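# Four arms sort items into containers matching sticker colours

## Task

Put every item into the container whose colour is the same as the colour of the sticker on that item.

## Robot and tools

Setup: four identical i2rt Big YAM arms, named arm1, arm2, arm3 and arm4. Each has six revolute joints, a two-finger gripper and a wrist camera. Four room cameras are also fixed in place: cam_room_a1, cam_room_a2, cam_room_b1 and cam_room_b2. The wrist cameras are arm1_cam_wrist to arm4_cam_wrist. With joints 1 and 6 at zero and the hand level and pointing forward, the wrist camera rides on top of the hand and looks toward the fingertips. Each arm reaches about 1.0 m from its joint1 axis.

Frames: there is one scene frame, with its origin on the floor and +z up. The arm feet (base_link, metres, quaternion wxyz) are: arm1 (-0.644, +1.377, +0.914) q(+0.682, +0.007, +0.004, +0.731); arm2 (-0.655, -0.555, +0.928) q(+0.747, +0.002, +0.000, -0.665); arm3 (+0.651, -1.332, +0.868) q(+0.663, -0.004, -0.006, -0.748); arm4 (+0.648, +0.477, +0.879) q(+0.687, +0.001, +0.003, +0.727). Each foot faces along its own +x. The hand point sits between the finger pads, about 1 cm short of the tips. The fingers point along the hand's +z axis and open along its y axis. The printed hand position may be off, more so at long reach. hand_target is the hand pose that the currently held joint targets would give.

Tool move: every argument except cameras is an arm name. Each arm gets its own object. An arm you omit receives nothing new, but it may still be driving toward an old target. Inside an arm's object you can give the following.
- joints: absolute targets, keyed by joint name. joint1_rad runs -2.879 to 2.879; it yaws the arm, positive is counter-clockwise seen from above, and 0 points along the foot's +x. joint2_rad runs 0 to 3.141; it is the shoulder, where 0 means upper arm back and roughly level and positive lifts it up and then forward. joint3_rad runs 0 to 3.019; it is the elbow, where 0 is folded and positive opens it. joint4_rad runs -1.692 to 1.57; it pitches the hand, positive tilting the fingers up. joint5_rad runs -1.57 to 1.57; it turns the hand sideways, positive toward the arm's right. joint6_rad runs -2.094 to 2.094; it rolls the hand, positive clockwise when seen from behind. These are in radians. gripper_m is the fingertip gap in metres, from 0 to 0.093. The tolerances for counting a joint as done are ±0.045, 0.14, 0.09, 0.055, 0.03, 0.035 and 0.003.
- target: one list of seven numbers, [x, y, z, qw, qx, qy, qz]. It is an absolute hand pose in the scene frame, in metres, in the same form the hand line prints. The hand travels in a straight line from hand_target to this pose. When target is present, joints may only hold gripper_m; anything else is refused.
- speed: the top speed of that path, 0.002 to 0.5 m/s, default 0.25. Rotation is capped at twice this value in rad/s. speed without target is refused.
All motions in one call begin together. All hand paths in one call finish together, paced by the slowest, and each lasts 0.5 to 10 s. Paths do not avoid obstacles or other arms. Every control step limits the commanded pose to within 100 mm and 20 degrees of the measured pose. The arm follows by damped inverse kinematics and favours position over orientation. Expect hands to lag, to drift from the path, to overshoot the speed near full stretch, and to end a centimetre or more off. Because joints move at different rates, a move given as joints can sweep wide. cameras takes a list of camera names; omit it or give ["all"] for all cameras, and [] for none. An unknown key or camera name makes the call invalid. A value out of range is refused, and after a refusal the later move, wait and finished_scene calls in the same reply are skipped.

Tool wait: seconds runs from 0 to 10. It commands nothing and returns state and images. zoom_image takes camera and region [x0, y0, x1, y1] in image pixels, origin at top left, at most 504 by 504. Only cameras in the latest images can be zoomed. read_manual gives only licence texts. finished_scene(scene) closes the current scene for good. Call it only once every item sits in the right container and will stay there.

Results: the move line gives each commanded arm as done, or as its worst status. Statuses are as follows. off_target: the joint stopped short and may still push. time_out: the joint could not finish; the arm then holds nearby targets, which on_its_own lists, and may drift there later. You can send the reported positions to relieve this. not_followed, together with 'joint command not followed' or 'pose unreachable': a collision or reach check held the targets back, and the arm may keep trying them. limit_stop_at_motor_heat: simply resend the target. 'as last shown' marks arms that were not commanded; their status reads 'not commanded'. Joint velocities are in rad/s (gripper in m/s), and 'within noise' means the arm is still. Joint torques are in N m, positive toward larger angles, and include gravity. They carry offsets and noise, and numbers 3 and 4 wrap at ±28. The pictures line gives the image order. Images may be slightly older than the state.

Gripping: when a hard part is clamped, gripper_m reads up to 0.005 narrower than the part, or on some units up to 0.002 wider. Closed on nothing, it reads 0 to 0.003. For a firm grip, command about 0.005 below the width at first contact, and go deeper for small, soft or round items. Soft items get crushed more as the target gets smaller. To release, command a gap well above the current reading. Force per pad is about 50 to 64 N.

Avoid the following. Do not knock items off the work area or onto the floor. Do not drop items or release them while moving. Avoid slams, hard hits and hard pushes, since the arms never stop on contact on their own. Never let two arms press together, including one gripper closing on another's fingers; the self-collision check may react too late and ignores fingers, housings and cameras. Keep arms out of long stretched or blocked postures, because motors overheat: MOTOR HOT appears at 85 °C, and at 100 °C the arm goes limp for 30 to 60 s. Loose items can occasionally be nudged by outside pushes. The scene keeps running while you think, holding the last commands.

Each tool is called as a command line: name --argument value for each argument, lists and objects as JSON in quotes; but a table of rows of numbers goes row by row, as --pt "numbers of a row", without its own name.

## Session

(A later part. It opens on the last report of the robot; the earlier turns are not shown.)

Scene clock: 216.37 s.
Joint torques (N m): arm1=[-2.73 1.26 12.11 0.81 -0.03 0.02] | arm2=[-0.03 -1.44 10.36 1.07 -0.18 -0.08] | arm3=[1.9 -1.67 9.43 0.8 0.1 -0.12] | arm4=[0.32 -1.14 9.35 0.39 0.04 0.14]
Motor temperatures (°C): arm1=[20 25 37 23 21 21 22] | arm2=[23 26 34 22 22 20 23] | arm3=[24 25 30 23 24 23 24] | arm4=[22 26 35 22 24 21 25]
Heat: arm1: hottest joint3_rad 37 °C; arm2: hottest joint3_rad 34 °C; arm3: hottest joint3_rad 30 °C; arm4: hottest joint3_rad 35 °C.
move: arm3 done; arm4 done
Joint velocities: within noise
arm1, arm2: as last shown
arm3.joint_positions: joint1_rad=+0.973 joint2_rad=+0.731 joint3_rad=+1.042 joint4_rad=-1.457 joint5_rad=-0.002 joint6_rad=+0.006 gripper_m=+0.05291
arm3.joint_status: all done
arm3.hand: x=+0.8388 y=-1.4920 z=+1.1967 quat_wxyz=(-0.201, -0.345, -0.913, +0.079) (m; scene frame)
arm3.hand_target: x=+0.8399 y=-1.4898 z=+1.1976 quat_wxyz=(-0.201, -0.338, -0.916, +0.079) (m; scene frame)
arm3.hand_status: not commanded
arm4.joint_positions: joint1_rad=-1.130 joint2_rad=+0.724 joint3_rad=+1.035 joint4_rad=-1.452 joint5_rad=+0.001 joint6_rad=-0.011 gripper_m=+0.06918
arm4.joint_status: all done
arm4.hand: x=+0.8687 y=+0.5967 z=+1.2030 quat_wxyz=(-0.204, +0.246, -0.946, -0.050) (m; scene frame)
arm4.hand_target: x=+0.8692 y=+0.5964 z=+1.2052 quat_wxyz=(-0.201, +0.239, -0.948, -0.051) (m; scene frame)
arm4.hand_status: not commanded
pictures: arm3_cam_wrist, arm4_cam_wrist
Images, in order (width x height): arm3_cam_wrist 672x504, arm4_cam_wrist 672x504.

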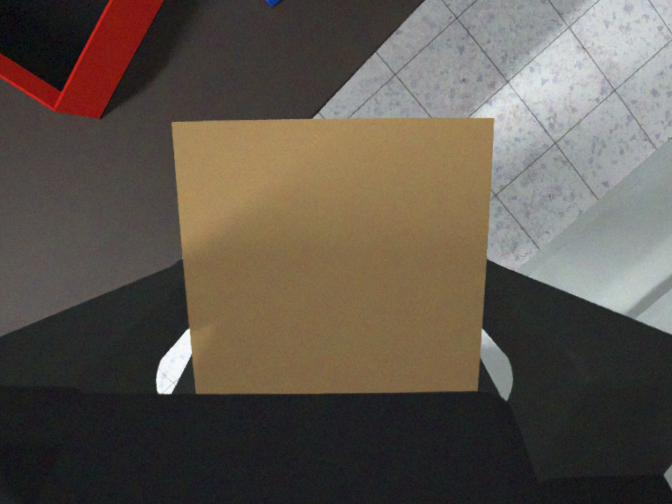

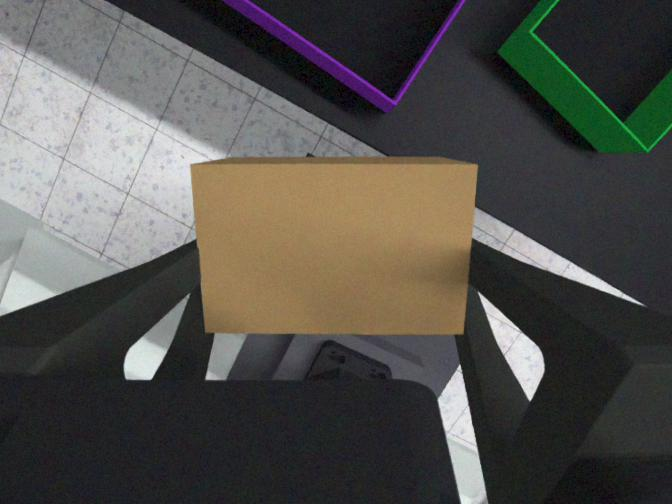

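move --arm3 '{"target":[1.158,-1.762,1.06,0.2053,0.153,0.9661,-0.0325]}' --arm4 '{"target":[1.112,0.727,1.05,0.2079,0,0.9781,0]}' --cameras '["arm3_cam_wrist","arm4_cam_wrist"]'

Scene clock: 223.17 s.
Joint torques (N m): arm1=[-3.08 1.49 12.16 0.73 -0.01 -0.02] | arm2=[-0.03 -1.55 10.4 1.07 -0.18 -0.08] | arm3=[0.03 -21.25 13.97 0.36 -0.25 -0.13] | arm4=[1.38 -14.62 12 0.91 0.39 0.19]
Motor temperatures (°C): arm1=[20 25 37 23 21 21 22] | arm2=[23 26 34 22 22 20 23] | arm3=[24 25 30 23 24 23 24] | arm4=[22 25 35 22 24 21 26]
Heat: arm1: hottest joint3_rad 37 °C; arm2: hottest joint3_rad 34 °C; arm3: hottest joint3_rad 30 °C; arm4: hottest joint3_rad 35 °C.
move: arm3 off_target; arm4 off_target
Joint velocities: within noise
arm1, arm2: as last shown
arm3.joint_positions: joint1_rad=+0.954 joint2_rad=+1.874 joint3_rad=+1.655 joint4_rad=-1.033 joint5_rad=-0.178 joint6_rad=-0.393 gripper_m=+0.05291
arm3.joint_status: not commanded
arm3.hand: x=+1.1514 y=-1.7434 z=+1.0319 quat_wxyz=(-0.183, -0.153, -0.971, +0.017) (m; scene frame)
arm3.hand_target: x=+1.1568 y=-1.7609 z=+1.0601 quat_wxyz=(-0.205, -0.153, -0.966, +0.033) (m; scene frame)
arm3.hand_status: off_target (0.034 m and 3.2 deg from the pose sent, 0.440 m and 23.5 deg at the start)
arm4.joint_positions: joint1_rad=-1.070 joint2_rad=+1.517 joint3_rad=+1.172 joint4_rad=-0.920 joint5_rad=+0.215 joint6_rad=+0.512 gripper_m=+0.06918
arm4.joint_status: not commanded
arm4.hand: x=+1.0938 y=+0.7118 z=+1.0285 quat_wxyz=(-0.182, +0.007, -0.983, +0.016) (m; scene frame)
arm4.hand_target: x=+1.1105 y=+0.7263 z=+1.0504 quat_wxyz=(-0.208, +0.000, -0.978, +0.000) (m; scene frame)
arm4.hand_status: off_target (0.032 m and 3.6 deg from the pose sent, 0.315 m and 29.0 deg at the start)
pictures: arm3_cam_wrist, arm4_cam_wrist
Images, in order (width x height): arm3_cam_wrist 672x504, arm4_cam_wrist 672x504.

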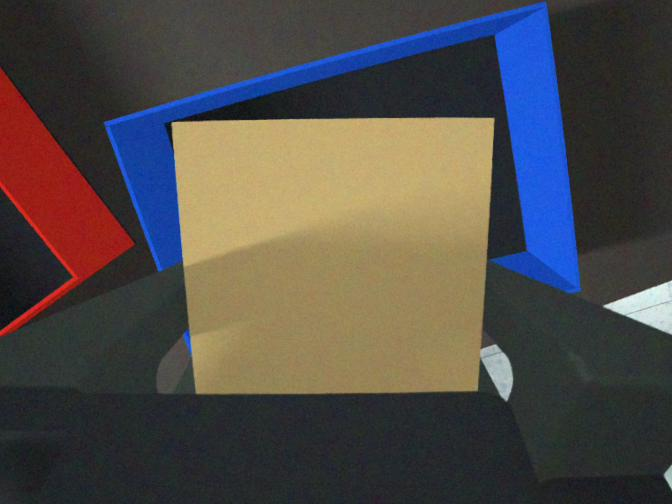

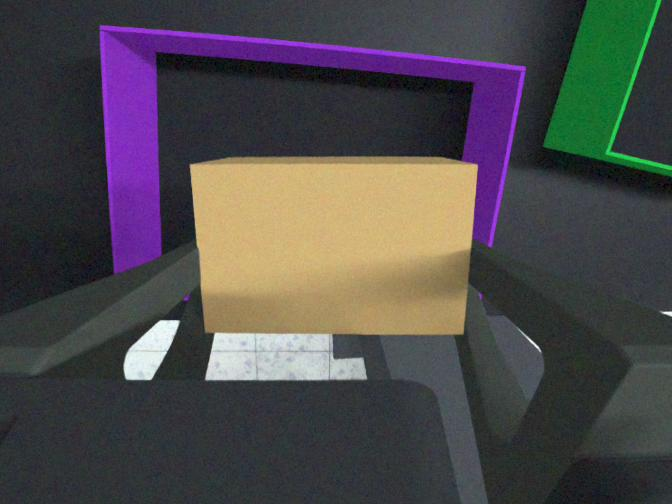

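move --arm3 '{"target":[1.137,-1.755,0.88,0.2053,0.153,0.9661,-0.0325]}' --arm4 '{"target":[1.101,0.734,0.88,0.2079,0,0.9781,0]}' --cameras '["arm3_cam_wrist","arm4_cam_wrist","cam_room_a1","cam_room_a2"]'

zoom_image --camera "cam_room_a2" --region '[260, 280, 370, 370]'

zoom_image --camera "cam_room_a1" --region '[130, 280, 240, 370]'

Scene clock: 236.57 s.
Joint torques (N m): arm1=[-2.61 1.49 12.07 0.73 -0.03 0.01] | arm2=[-0.09 -1.49 10.37 1.07 -0.18 -0.08] | arm3=[0.03 -21.48 8.21 1.24 -0.24 -0.13] | arm4=[1.03 -16.38 7.13 1.16 0.38 0.16]
Motor temperatures (°C): arm1=[20 24 37 23 21 21 22] | arm2=[23 25 34 22 22 20 23] | arm3=[24 26 32 23 24 23 24] | arm4=[22 25 36 22 24 21 26]
Heat: arm1: hottest joint3_rad 37 °C; arm2: hottest joint3_rad 34 °C; arm3: hottest joint3_rad 32 °C; arm4: hottest joint3_rad 36 °C.
move: arm3 off_target; arm4 done
Joint velocities: within noise
arm1, arm2: as last shown
arm3.joint_positions: joint1_rad=+0.941 joint2_rad=+2.003 joint3_rad=+1.394 joint4_rad=-0.616 joint5_rad=-0.183 joint6_rad=-0.406 gripper_m=+0.05292
arm3.joint_status: not commanded
arm3.hand: x=+1.1382 y=-1.7442 z=+0.8726 quat_wxyz=(-0.194, -0.152, -0.969, +0.025) (m; scene frame)
arm3.hand_target: x=+1.1368 y=-1.7550 z=+0.8801 quat_wxyz=(-0.205, -0.153, -0.966, +0.033) (m; scene frame)
arm3.hand_status: off_target (0.013 m and 1.6 deg from the pose sent, 0.153 m and 3.2 deg at the start)
arm4.joint_positions: joint1_rad=-1.043 joint2_rad=+1.745 joint3_rad=+0.987 joint4_rad=-0.475 joint5_rad=+0.224 joint6_rad=+0.536 gripper_m=+0.06918
arm4.joint_status: not commanded
arm4.hand: x=+1.0960 y=+0.7275 z=+0.8771 quat_wxyz=(-0.198, +0.005, -0.980, +0.006) (m; scene frame)
arm4.hand_target: x=+1.1008 y=+0.7338 z=+0.8800 quat_wxyz=(-0.208, +0.000, -0.978, +0.000) (m; scene frame)
arm4.hand_status: done (0.009 m and 1.5 deg from the pose sent, 0.150 m and 3.6 deg at the start)
pictures: arm3_cam_wrist, arm4_cam_wrist, cam_room_a1, cam_room_a2
Images, in order (width x height): arm3_cam_wrist 672x504, arm4_cam_wrist 672x504, cam_room_a1 672x504, cam_room_a2 672x504.

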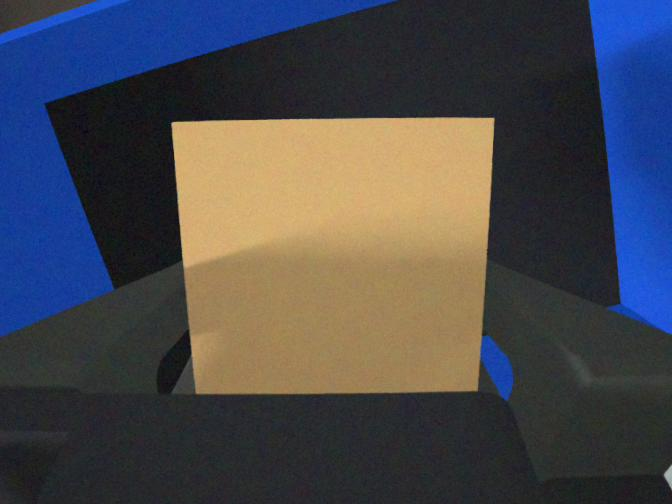

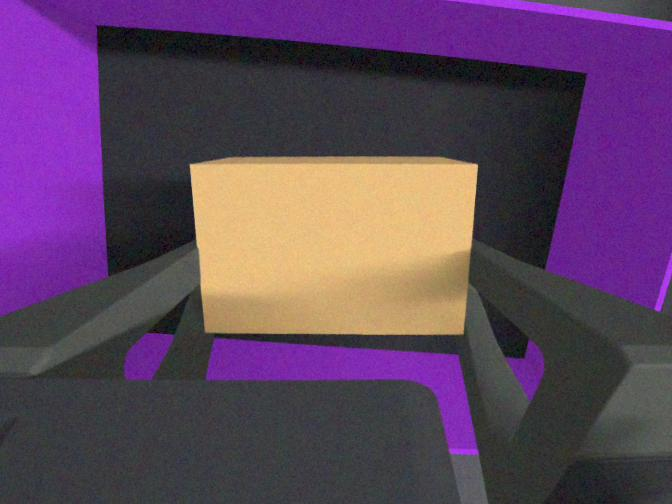

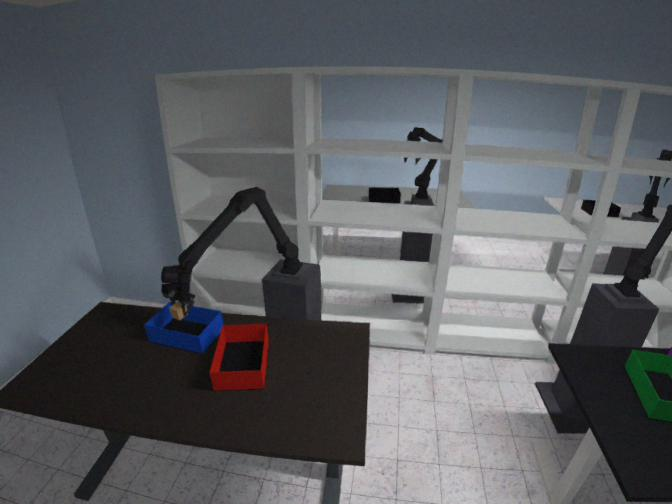

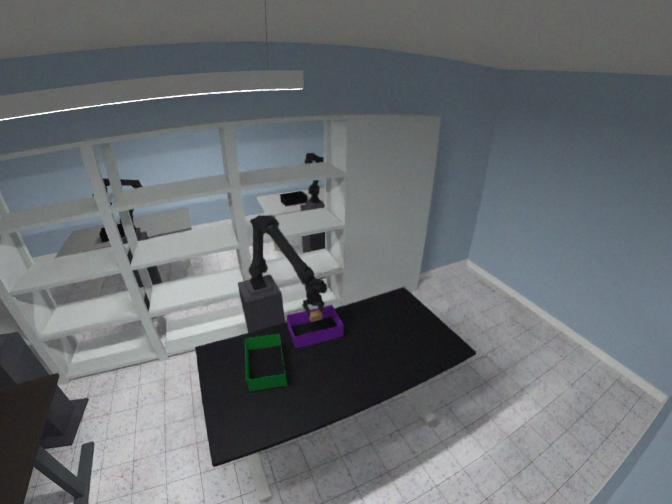

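Scaled by 4.582.

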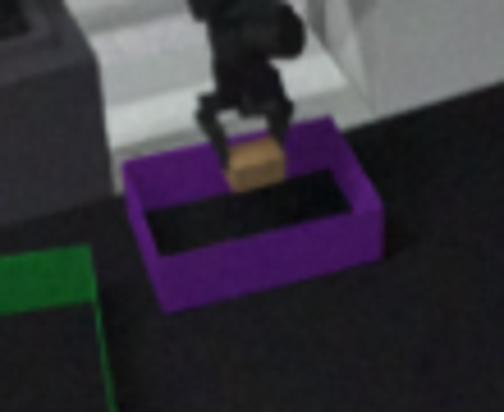

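Scaled by 4.582.

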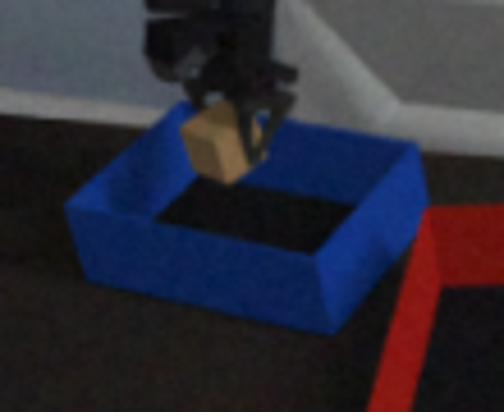

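move --arm3 '{"target":[1.137,-1.755,0.80,0.2053,0.153,0.9661,-0.0325],"speed":0.18}' --arm4 '{"target":[1.101,0.734,0.80,0.2079,0,0.9781,0],"speed":0.18}' --cameras '["arm3_cam_wrist","arm4_cam_wrist"]'

move --arm3 '{"target":[1.137,-1.754,0.763,0.2116,0.153,0.9648,-0.0335],"speed":0.08}' --arm4 '{"target":[1.101,0.734,0.763,0.2079,0,0.9781,0],"speed":0.08}' --cameras '[]'

move --arm3 '{"target":[1.137,-1.754,0.75,0.2116,0.153,0.9648,-0.0335],"speed":0.05}' --arm4 '{"target":[1.101,0.734,0.75,0.2079,0,0.9781,0],"speed":0.05}' --cameras '["arm3_cam_wrist","arm4_cam_wrist"]'

Scene clock: 250.27 s.
Joint torques (N m): arm1=[-1.85 1.14 12.03 0.79 -0.04 -0.02] | arm2=[-0.03 -1.55 10.39 1.09 -0.19 -0.08] | arm3=[0.21 -22.24 7.25 1.31 -0.23 -0.11] | arm4=[0.91 -16.91 5.65 1.14 0.4 0.14]
Motor temperatures (°C): arm1=[20 24 37 23 21 21 22] | arm2=[23 25 34 22 22 20 23] | arm3=[24 26 31 23 24 23 24] | arm4=[22 25 35 22 24 21 26]
Heat: arm1: hottest joint3_rad 37 °C; arm2: hottest joint3_rad 34 °C; arm3: hottest joint3_rad 31 °C; arm4: hottest joint3_rad 35 °C.
move: arm3 off_target; arm4 done
Joint velocities: within noise
arm1, arm2: as last shown
arm3.joint_positions: joint1_rad=+0.941 joint2_rad=+2.133 joint3_rad=+1.357 joint4_rad=-0.450 joint5_rad=-0.184 joint6_rad=-0.406 gripper_m=+0.05292
arm3.joint_status: not commanded
arm3.hand: x=+1.1372 y=-1.7442 z=+0.7923 quat_wxyz=(-0.194, -0.151, -0.969, +0.024) (m; scene frame)
arm3.hand_target: x=+1.1368 y=-1.7549 z=+0.8000 quat_wxyz=(-0.205, -0.153, -0.966, +0.033) (m; scene frame)
arm3.hand_status: off_target (0.013 m and 1.6 deg from the pose sent, 0.073 m and 1.6 deg at the start)
arm4.joint_positions: joint1_rad=-1.043 joint2_rad=+1.919 joint3_rad=+0.954 joint4_rad=-0.268 joint5_rad=+0.224 joint6_rad=+0.537 gripper_m=+0.06918
arm4.joint_status: not commanded
arm4.hand: x=+1.0962 y=+0.7275 z=+0.7974 quat_wxyz=(-0.198, +0.005, -0.980, +0.006) (m; scene frame)
arm4.hand_target: x=+1.1009 y=+0.7339 z=+0.8000 quat_wxyz=(-0.208, +0.000, -0.978, +0.000) (m; scene frame)
arm4.hand_status: done (0.008 m and 1.5 deg from the pose sent, 0.078 m and 1.5 deg at the start)
pictures: arm3_cam_wrist, arm4_cam_wrist
Images, in order (width x height): arm3_cam_wrist 672x504, arm4_cam_wrist 672x504.

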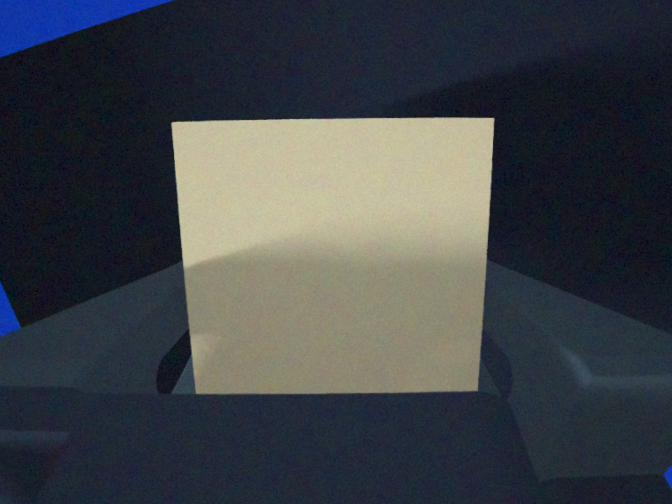

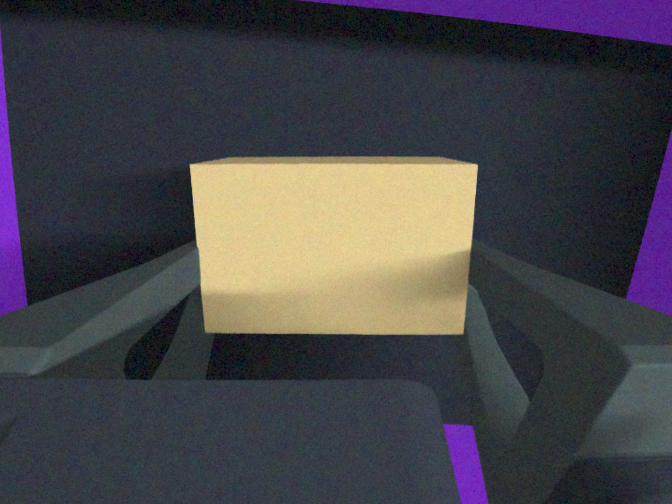

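Scene clock: 251.47 s.
Joint torques (N m): arm1=[-2.14 1.08 12.16 0.66 -0.01 0.02] | arm2=[0.03 -1.55 10.4 1.1 -0.18 -0.07] | arm3=[0.03 -21.3 6.49 1.4 -0.25 -0.09] | arm4=[1.55 -16.62 5.23 1.09 0.42 0.17]
Motor temperatures (°C): arm1=[20 24 37 23 21 21 22] | arm2=[23 25 34 22 22 20 23] | arm3=[24 26 31 23 24 23 24] | arm4=[22 25 35 22 24 21 26]
Heat: arm1: hottest joint3_rad 37 °C; arm2: hottest joint3_rad 34 °C; arm3: hottest joint3_rad 31 °C; arm4: hottest joint3_rad 35 °C.
move: arm3 done; arm4 done
Joint velocities: within noise
arm1, arm2: as last shown
arm3.joint_positions: joint1_rad=+0.941 joint2_rad=+2.183 joint3_rad=+1.348 joint4_rad=-0.359 joint5_rad=-0.188 joint6_rad=-0.406 gripper_m=+0.05292
arm3.joint_status: not commanded
arm3.hand: x=+1.1411 y=-1.7471 z=+0.7660 quat_wxyz=(-0.208, -0.149, -0.966, +0.031) (m; scene frame)
arm3.hand_target: x=+1.1369 y=-1.7540 z=+0.7631 quat_wxyz=(-0.212, -0.153, -0.965, +0.034) (m; scene frame)
arm3.hand_status: done (0.009 m and 0.7 deg from the pose sent, 0.031 m and 2.3 deg at the start)
arm4.joint_positions: joint1_rad=-1.043 joint2_rad=+1.997 joint3_rad=+0.954 joint4_rad=-0.178 joint5_rad=+0.224 joint6_rad=+0.537 gripper_m=+0.06918
arm4.joint_status: not commanded
arm4.hand: x=+1.0985 y=+0.7291 z=+0.7666 quat_wxyz=(-0.203, +0.004, -0.979, +0.003) (m; scene frame)
arm4.hand_target: x=+1.1009 y=+0.7339 z=+0.7631 quat_wxyz=(-0.208, +0.000, -0.978, +0.000) (m; scene frame)
arm4.hand_status: done (0.007 m and 0.8 deg from the pose sent, 0.035 m and 1.5 deg at the start)
pictures: none
No camera images: "cameras" was empty.

Scene clock: 252.47 s.
Joint torques (N m): arm1=[-2.61 1.08 12.07 0.61 -0.04 0] | arm2=[-0.03 -1.49 10.41 1.07 -0.19 -0.09] | arm3=[0.21 -21.01 6.52 1.47 -0.24 -0.07] | arm4=[1.44 -15.91 5.22 1.07 0.35 0.19]
Motor temperatures (°C): arm1=[20 24 37 23 21 21 22] | arm2=[23 25 34 22 22 20 23] | arm3=[24 26 30 23 24 23 24] | arm4=[22 25 34 22 24 21 26]
Heat: arm1: hottest joint3_rad 37 °C; arm2: hottest joint3_rad 34 °C; arm3: hottest joint3_rad 30 °C; arm4: hottest joint3_rad 34 °C.
move: arm3 done; arm4 done
Joint velocities: within noise
arm1, arm2: as last shown
arm3.joint_positions: joint1_rad=+0.941 joint2_rad=+2.202 joint3_rad=+1.348 joint4_rad=-0.337 joint5_rad=-0.188 joint6_rad=-0.406 gripper_m=+0.05292
arm3.joint_status: not commanded
arm3.hand: x=+1.1415 y=-1.7476 z=+0.7564 quat_wxyz=(-0.210, -0.149, -0.966, +0.032) (m; scene frame)
arm3.hand_target: x=+1.1368 y=-1.7539 z=+0.7501 quat_wxyz=(-0.211, -0.153, -0.965, +0.033) (m; scene frame)
arm3.hand_status: done (0.010 m and 0.6 deg from the pose sent, 0.018 m and 0.7 deg at the start)
arm4.joint_positions: joint1_rad=-1.043 joint2_rad=+2.022 joint3_rad=+0.954 joint4_rad=-0.148 joint5_rad=+0.224 joint6_rad=+0.537 gripper_m=+0.06918
arm4.joint_status: not commanded
arm4.hand: x=+1.0989 y=+0.7294 z=+0.7564 quat_wxyz=(-0.205, +0.004, -0.979, +0.002) (m; scene frame)
arm4.hand_target: x=+1.1008 y=+0.7339 z=+0.7501 quat_wxyz=(-0.208, +0.000, -0.978, +0.000) (m; scene frame)
arm4.hand_status: done (0.008 m and 0.6 deg from the pose sent, 0.017 m and 0.8 deg at the start)
pictures: arm3_cam_wrist, arm4_cam_wrist
Images, in order (width x height): arm3_cam_wrist 672x504, arm4_cam_wrist 672x504.

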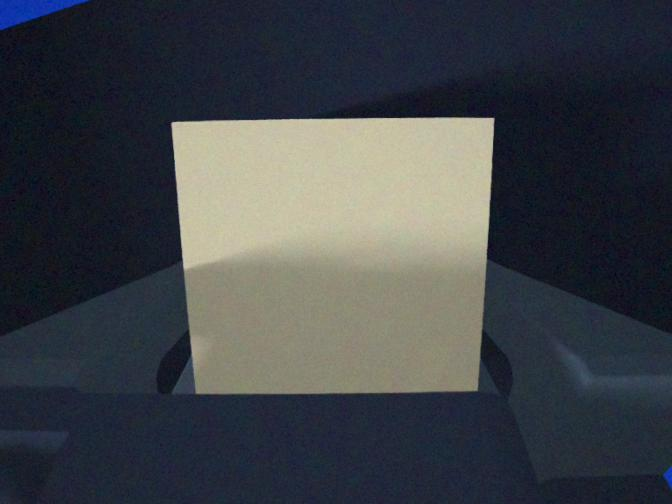

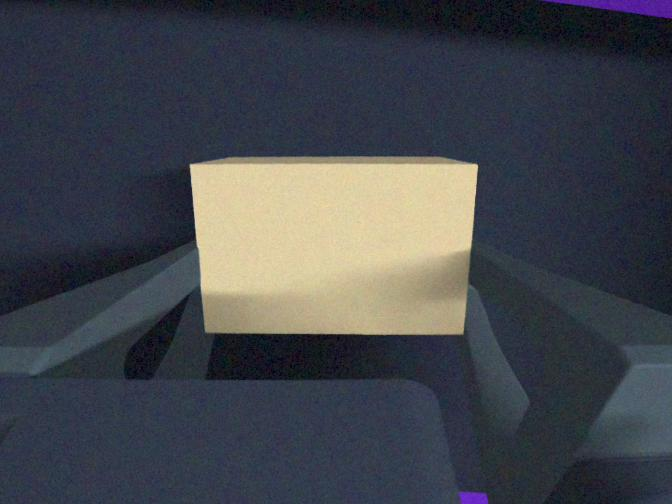

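move --arm3 '{"target":[1.136,-1.753,0.738,0.2116,0.153,0.9648,-0.0335],"speed":0.05}' --arm4 '{"target":[1.1,0.734,0.738,0.2079,0,0.9781,0],"speed":0.05}' --cameras '[]'

move --arm3 '{"target":[1.136,-1.753,0.728,0.2116,0.153,0.9648,-0.0335],"speed":0.05}' --arm4 '{"target":[1.1,0.734,0.728,0.2079,0,0.9781,0],"speed":0.05}' --cameras '["arm3_cam_wrist","arm4_cam_wrist"]'

Scene clock: 256.63 s.
Joint torques (N m): arm1=[-2.26 1.2 12.04 0.73 -0.06 -0.04] | arm2=[-0.09 -1.49 10.4 1.09 -0.19 -0.07] | arm3=[0.15 -20.19 6.16 1.37 -0.24 -0.06] | arm4=[1.61 -14.86 5.04 1.05 0.38 0.15]
Motor temperatures (°C): arm1=[20 24 37 23 21 21 22] | arm2=[23 25 34 22 22 20 23] | arm3=[24 26 30 23 24 23 24] | arm4=[22 25 34 22 24 21 26]
Heat: arm1: hottest joint3_rad 37 °C; arm2: hottest joint3_rad 34 °C; arm3: hottest joint3_rad 30 °C; arm4: hottest joint3_rad 34 °C.
move: arm3 off_target; arm4 off_target
Joint velocities: within noise
arm1, arm2: as last shown
arm3.joint_positions: joint1_rad=+0.941 joint2_rad=+2.216 joint3_rad=+1.348 joint4_rad=-0.310 joint5_rad=-0.188 joint6_rad=-0.406 gripper_m=+0.05292
arm3.joint_status: not commanded
arm3.hand: x=+1.1433 y=-1.7493 z=+0.7503 quat_wxyz=(-0.215, -0.148, -0.965, +0.036) (m; scene frame)
arm3.hand_target: x=+1.1358 y=-1.7528 z=+0.7383 quat_wxyz=(-0.212, -0.153, -0.965, +0.034) (m; scene frame)
arm3.hand_status: off_target (0.015 m and 0.7 deg from the pose sent, 0.020 m and 0.6 deg at the start)
arm4.joint_positions: joint1_rad=-1.043 joint2_rad=+2.035 joint3_rad=+0.954 joint4_rad=-0.120 joint5_rad=+0.225 joint6_rad=+0.540 gripper_m=+0.06918
arm4.joint_status: not commanded
arm4.hand: x=+1.1016 y=+0.7310 z=+0.7526 quat_wxyz=(-0.211, +0.002, -0.977, -0.002) (m; scene frame)
arm4.hand_target: x=+1.0995 y=+0.7336 z=+0.7383 quat_wxyz=(-0.208, +0.000, -0.978, +0.000) (m; scene frame)
arm4.hand_status: off_target (0.015 m and 0.5 deg from the pose sent, 0.019 m and 0.6 deg at the start)
pictures: none
No camera images: "cameras" was empty.

Scene clock: 257.60 s.
Joint torques (N m): arm1=[-2.49 1.26 12 0.77 -0.06 -0.01] | arm2=[-0.03 -1.44 10.39 1.07 -0.17 -0.08] | arm3=[0.26 -18.84 6.23 1.48 -0.24 -0.07] | arm4=[1.49 -13.16 5.07 1.33 0.4 0.16]
Motor temperatures (°C): arm1=[20 24 37 23 21 21 22] | arm2=[23 25 34 22 22 20 23] | arm3=[24 26 30 23 24 23 24] | arm4=[22 25 34 22 24 21 26]
Heat: arm1: hottest joint3_rad 37 °C; arm2: hottest joint3_rad 34 °C; arm3: hottest joint3_rad 30 °C; arm4: hottest joint3_rad 34 °C.
move: arm3 off_target; arm4 off_target
Joint velocities: within noise
arm1.joint_positions: joint1_rad=-2.261 joint2_rad=+0.724 joint3_rad=+1.030 joint4_rad=-1.492 joint5_rad=-0.018 joint6_rad=-0.028 gripper_m=+0.09294
arm1.joint_status: not commanded
arm1.hand: x=-0.4426 y=+1.2392 z=+1.2300 quat_wxyz=(-0.176, -0.285, -0.941, +0.054) (m; scene frame)
arm1.hand_target: x=-0.4427 y=+1.2372 z=+1.2345 quat_wxyz=(-0.176, -0.287, -0.940, +0.054) (m; scene frame)
arm1.hand_status: not commanded
arm2.joint_positions: joint1_rad=+0.909 joint2_rad=+0.720 joint3_rad=+1.050 joint4_rad=-1.488 joint5_rad=+0.003 joint6_rad=+0.002 gripper_m=+0.09190
arm2.joint_status: not commanded
arm2.hand: x=-0.4492 y=-0.6824 z=+1.2580 quat_wxyz=(-0.197, -0.264, -0.942, +0.054) (m; scene frame)
arm2.hand_target: x=-0.4513 y=-0.6830 z=+1.2519 quat_wxyz=(-0.184, -0.262, -0.946, +0.051) (m; scene frame)
arm2.hand_status: not commanded
arm3.joint_positions: joint1_rad=+0.941 joint2_rad=+2.219 joint3_rad=+1.348 joint4_rad=-0.294 joint5_rad=-0.188 joint6_rad=-0.406 gripper_m=+0.05292
arm3.joint_status: not commanded
arm3.hand: x=+1.1453 y=-1.7513 z=+0.7498 quat_wxyz=(-0.220, -0.147, -0.964, +0.039) (m; scene frame)
arm3.hand_target: x=+1.1355 y=-1.7524 z=+0.7286 quat_wxyz=(-0.212, -0.153, -0.965, +0.033) (m; scene frame)
arm3.hand_status: off_target (0.024 m and 1.3 deg from the pose sent, 0.024 m and 0.7 deg at the start)
arm4.joint_positions: joint1_rad=-1.043 joint2_rad=+2.040 joint3_rad=+0.954 joint4_rad=-0.098 joint5_rad=+0.226 joint6_rad=+0.540 gripper_m=+0.06918
arm4.joint_status: not commanded
arm4.hand: x=+1.1048 y=+0.7330 z=+0.7521 quat_wxyz=(-0.218, +0.001, -0.976, -0.007) (m; scene frame)
arm4.hand_target: x=+1.0990 y=+0.7332 z=+0.7290 quat_wxyz=(-0.208, +0.000, -0.978, +0.000) (m; scene frame)
arm4.hand_status: off_target (0.025 m and 1.5 deg from the pose sent, 0.025 m and 0.5 deg at the start)
pictures: arm3_cam_wrist, arm4_cam_wrist
Images, in order (width x height): arm3_cam_wrist 672x504, arm4_cam_wrist 672x504.

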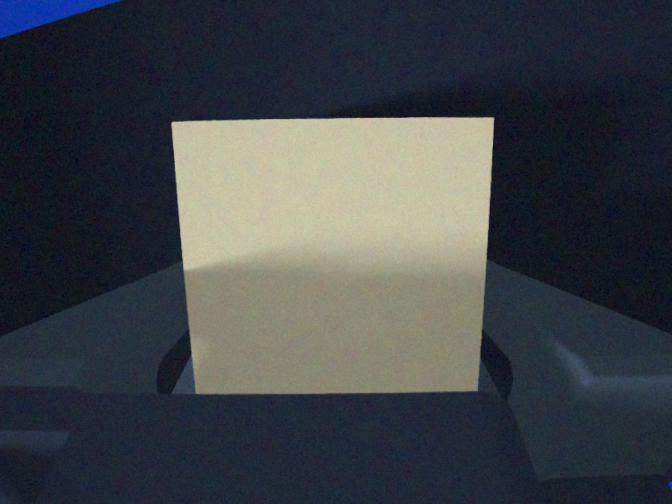

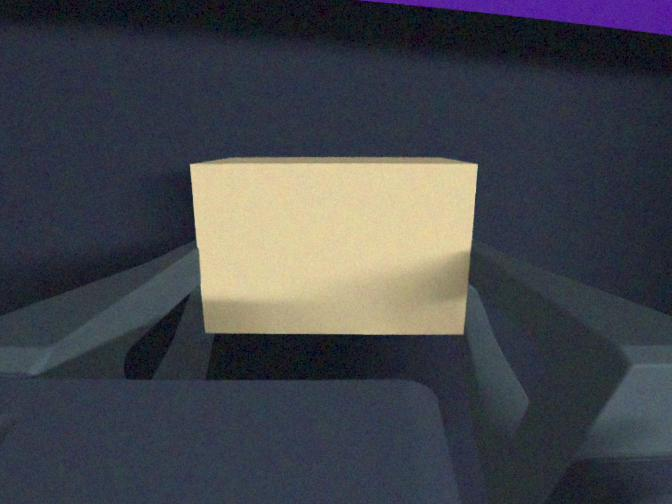

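move --arm3 '{"joints":{"joint2_rad":2.209,"joint3_rad":1.351,"joint4_rad":-0.325}}' --arm4 '{"joints":{"joint2_rad":2.03,"joint3_rad":0.957,"joint4_rad":-0.15}}' --cameras '[]'

move --arm3 '{"joints":{"gripper_m":0.066}}' --arm4 '{"joints":{"gripper_m":0.082}}' --cameras '["arm3_cam_wrist","arm4_cam_wrist"]'

move --arm3 '{"target":[1.136,-1.753,0.93,0.2053,0.153,0.9661,-0.0325],"speed":0.2}' --arm4 '{"target":[1.1,0.734,0.93,0.2079,0,0.9781,0],"speed":0.2}' --cameras '["arm3_cam_wrist","arm4_cam_wrist","cam_room_a1","cam_room_a2"]'

Scene clock: 265.47 s.
Joint torques (N m): arm1=[-2.08 1.2 11.99 0.81 -0.03 0] | arm2=[-0.09 -1.49 10.37 1.1 -0.19 -0.07] | arm3=[0.21 -22.95 6.64 0.2 -0.24 -0.07] | arm4=[1.32 -18.43 4.46 -0.05 0.37 0.12]
Motor temperatures (°C): arm1=[20 24 37 23 21 21 22] | arm2=[23 25 34 22 22 20 23] | arm3=[24 26 30 23 24 23 24] | arm4=[22 25 33 22 24 21 26]
Heat: arm1: hottest joint3_rad 37 °C; arm2: hottest joint3_rad 34 °C; arm3: hottest joint3_rad 30 °C; arm4: hottest joint3_rad 33 °C.
move: arm3 done; arm4 done
Joint velocities: within noise
arm1, arm2: as last shown
arm3.joint_positions: joint1_rad=+0.941 joint2_rad=+2.217 joint3_rad=+1.348 joint4_rad=-0.310 joint5_rad=-0.188 joint6_rad=-0.406 gripper_m=+0.05292
arm3.joint_status: all done
arm3.hand: x=+1.1431 y=-1.7491 z=+0.7496 quat_wxyz=(-0.214, -0.148, -0.965, +0.035) (m; scene frame)
arm3.hand_target: x=+1.1384 y=-1.7549 z=+0.7543 quat_wxyz=(-0.213, -0.153, -0.964, +0.035) (m; scene frame)
arm3.hand_status: not commanded
arm4.joint_positions: joint1_rad=-1.042 joint2_rad=+2.034 joint3_rad=+0.954 joint4_rad=-0.130 joint5_rad=+0.226 joint6_rad=+0.544 gripper_m=+0.06918
arm4.joint_status: all done
arm4.hand: x=+1.1001 y=+0.7301 z=+0.7524 quat_wxyz=(-0.208, +0.000, -0.978, +0.000) (m; scene frame)
arm4.hand_target: x=+1.0968 y=+0.7319 z=+0.7535 quat_wxyz=(-0.203, +0.001, -0.979, +0.003) (m; scene frame)
arm4.hand_status: not commanded
pictures: none
No camera images: "cameras" was empty.

Scene clock: 265.97 s.
Joint torques (N m): arm1=[-2.08 1.44 11.96 0.77 -0.01 0] | arm2=[0.03 -1.55 10.4 1.06 -0.19 -0.08] | arm3=[0.21 -22.95 6.64 0.46 -0.22 -0.07] | arm4=[1.14 -18.26 4.53 0.1 0.4 0.11]
Motor temperatures (°C): arm1=[20 24 37 23 21 21 22] | arm2=[23 25 34 22 22 20 23] | arm3=[24 26 30 23 24 23 24] | arm4=[22 25 33 22 24 21 26]
Heat: arm1: hottest joint3_rad 37 °C; arm2: hottest joint3_rad 34 °C; arm3: hottest joint3_rad 30 °C; arm4: hottest joint3_rad 33 °C.
move: arm3 done; arm4 done
Joint velocities: within noise
arm1, arm2: as last shown
arm3.joint_positions: joint1_rad=+0.941 joint2_rad=+2.217 joint3_rad=+1.348 joint4_rad=-0.317 joint5_rad=-0.189 joint6_rad=-0.406 gripper_m=+0.06597
arm3.joint_status: all done
arm3.hand: x=+1.1420 y=-1.7481 z=+0.7490 quat_wxyz=(-0.212, -0.148, -0.965, +0.033) (m; scene frame)
arm3.hand_target: x=+1.1383 y=-1.7549 z=+0.7543 quat_wxyz=(-0.213, -0.153, -0.964, +0.035) (m; scene frame)
arm3.hand_status: not commanded
arm4.joint_positions: joint1_rad=-1.042 joint2_rad=+2.034 joint3_rad=+0.954 joint4_rad=-0.139 joint5_rad=+0.226 joint6_rad=+0.544 gripper_m=+0.08191
arm4.joint_status: all done
arm4.hand: x=+1.0985 y=+0.7290 z=+0.7517 quat_wxyz=(-0.204, +0.001, -0.979, +0.002) (m; scene frame)
arm4.hand_target: x=+1.0968 y=+0.7318 z=+0.7535 quat_wxyz=(-0.203, +0.001, -0.979, +0.003) (m; scene frame)
arm4.hand_status: not commanded
pictures: arm3_cam_wrist, arm4_cam_wrist
Images, in order (width x height): arm3_cam_wrist 672x504, arm4_cam_wrist 672x504.

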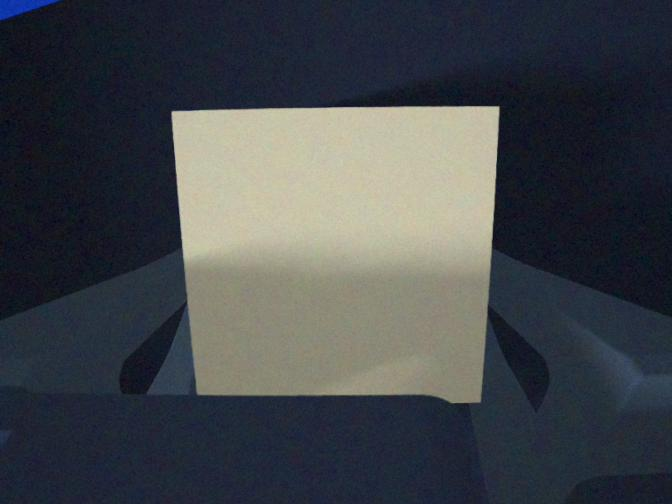

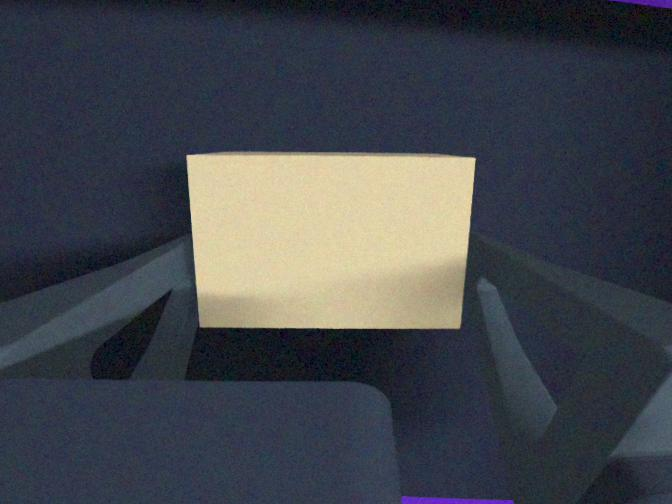

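Scene clock: 267.60 s.
Joint torques (N m): arm1=[-1.96 1.44 12.07 0.96 -0.04 0] | arm2=[0.09 -1.49 10.4 1.09 -0.19 -0.08] | arm3=[0.03 -21.19 11.56 0.34 -0.05 -0.11] | arm4=[1.79 -15.97 9.47 0.1 0.37 0.11]
Motor temperatures (°C): arm1=[20 24 37 23 21 21 22] | arm2=[23 25 34 22 22 20 23] | arm3=[24 26 30 23 24 23 24] | arm4=[22 25 33 22 24 21 26]
Heat: arm1: hottest joint3_rad 37 °C; arm2: hottest joint3_rad 34 °C; arm3: hottest joint3_rad 30 °C; arm4: hottest joint3_rad 33 °C.
move: arm3 off_target; arm4 off_target
Joint velocities: within noise
arm1, arm2: as last shown
arm3.joint_positions: joint1_rad=+0.941 joint2_rad=+1.927 joint3_rad=+1.392 joint4_rad=-0.701 joint5_rad=-0.189 joint6_rad=-0.407 gripper_m=+0.06597
arm3.joint_status: not commanded
arm3.hand: x=+1.1300 y=-1.7348 z=+0.9113 quat_wxyz=(-0.191, -0.152, -0.970, +0.019) (m; scene frame)
arm3.hand_target: x=+1.1352 y=-1.7525 z=+0.9303 quat_wxyz=(-0.205, -0.153, -0.966, +0.033) (m; scene frame)
arm3.hand_status: off_target (0.027 m and 2.3 deg from the pose sent, 0.181 m and 0.9 deg at the start)
arm4.joint_positions: joint1_rad=-1.042 joint2_rad=+1.657 joint3_rad=+1.002 joint4_rad=-0.579 joint5_rad=+0.226 joint6_rad=+0.544 gripper_m=+0.08191
arm4.joint_status: not commanded
arm4.hand: x=+1.0904 y=+0.7237 z=+0.9173 quat_wxyz=(-0.198, +0.002, -0.980, +0.007) (m; scene frame)
arm4.hand_target: x=+1.0995 y=+0.7338 z=+0.9301 quat_wxyz=(-0.208, +0.000, -0.978, +0.000) (m; scene frame)
arm4.hand_status: off_target (0.019 m and 1.4 deg from the pose sent, 0.178 m and 0.5 deg at the start)
pictures: arm3_cam_wrist, arm4_cam_wrist, cam_room_a1, cam_room_a2
Images, in order (width x height): arm3_cam_wrist 672x504, arm4_cam_wrist 672x504, cam_room_a1 672x504, cam_room_a2 672x504.

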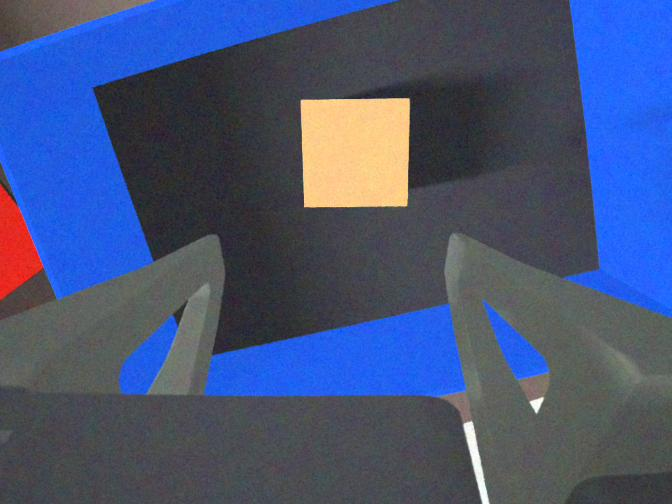

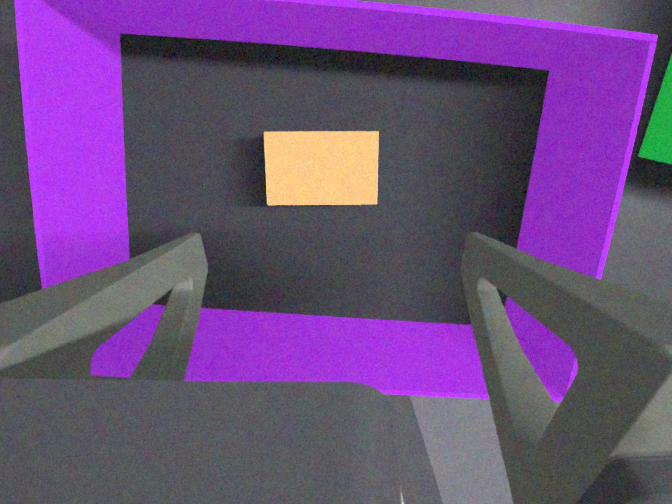

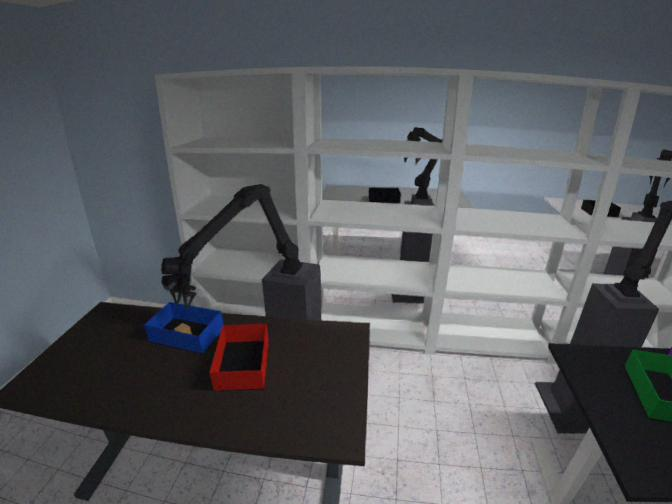

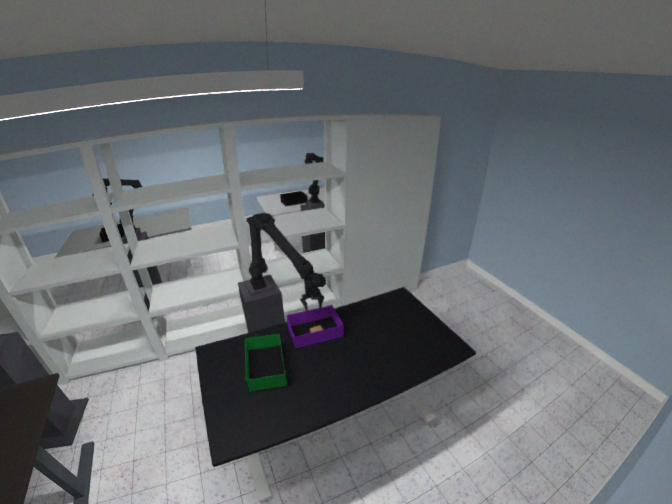

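Both items rest in their containers.

finished_scene --scene 3

The scene is finished: the task was done.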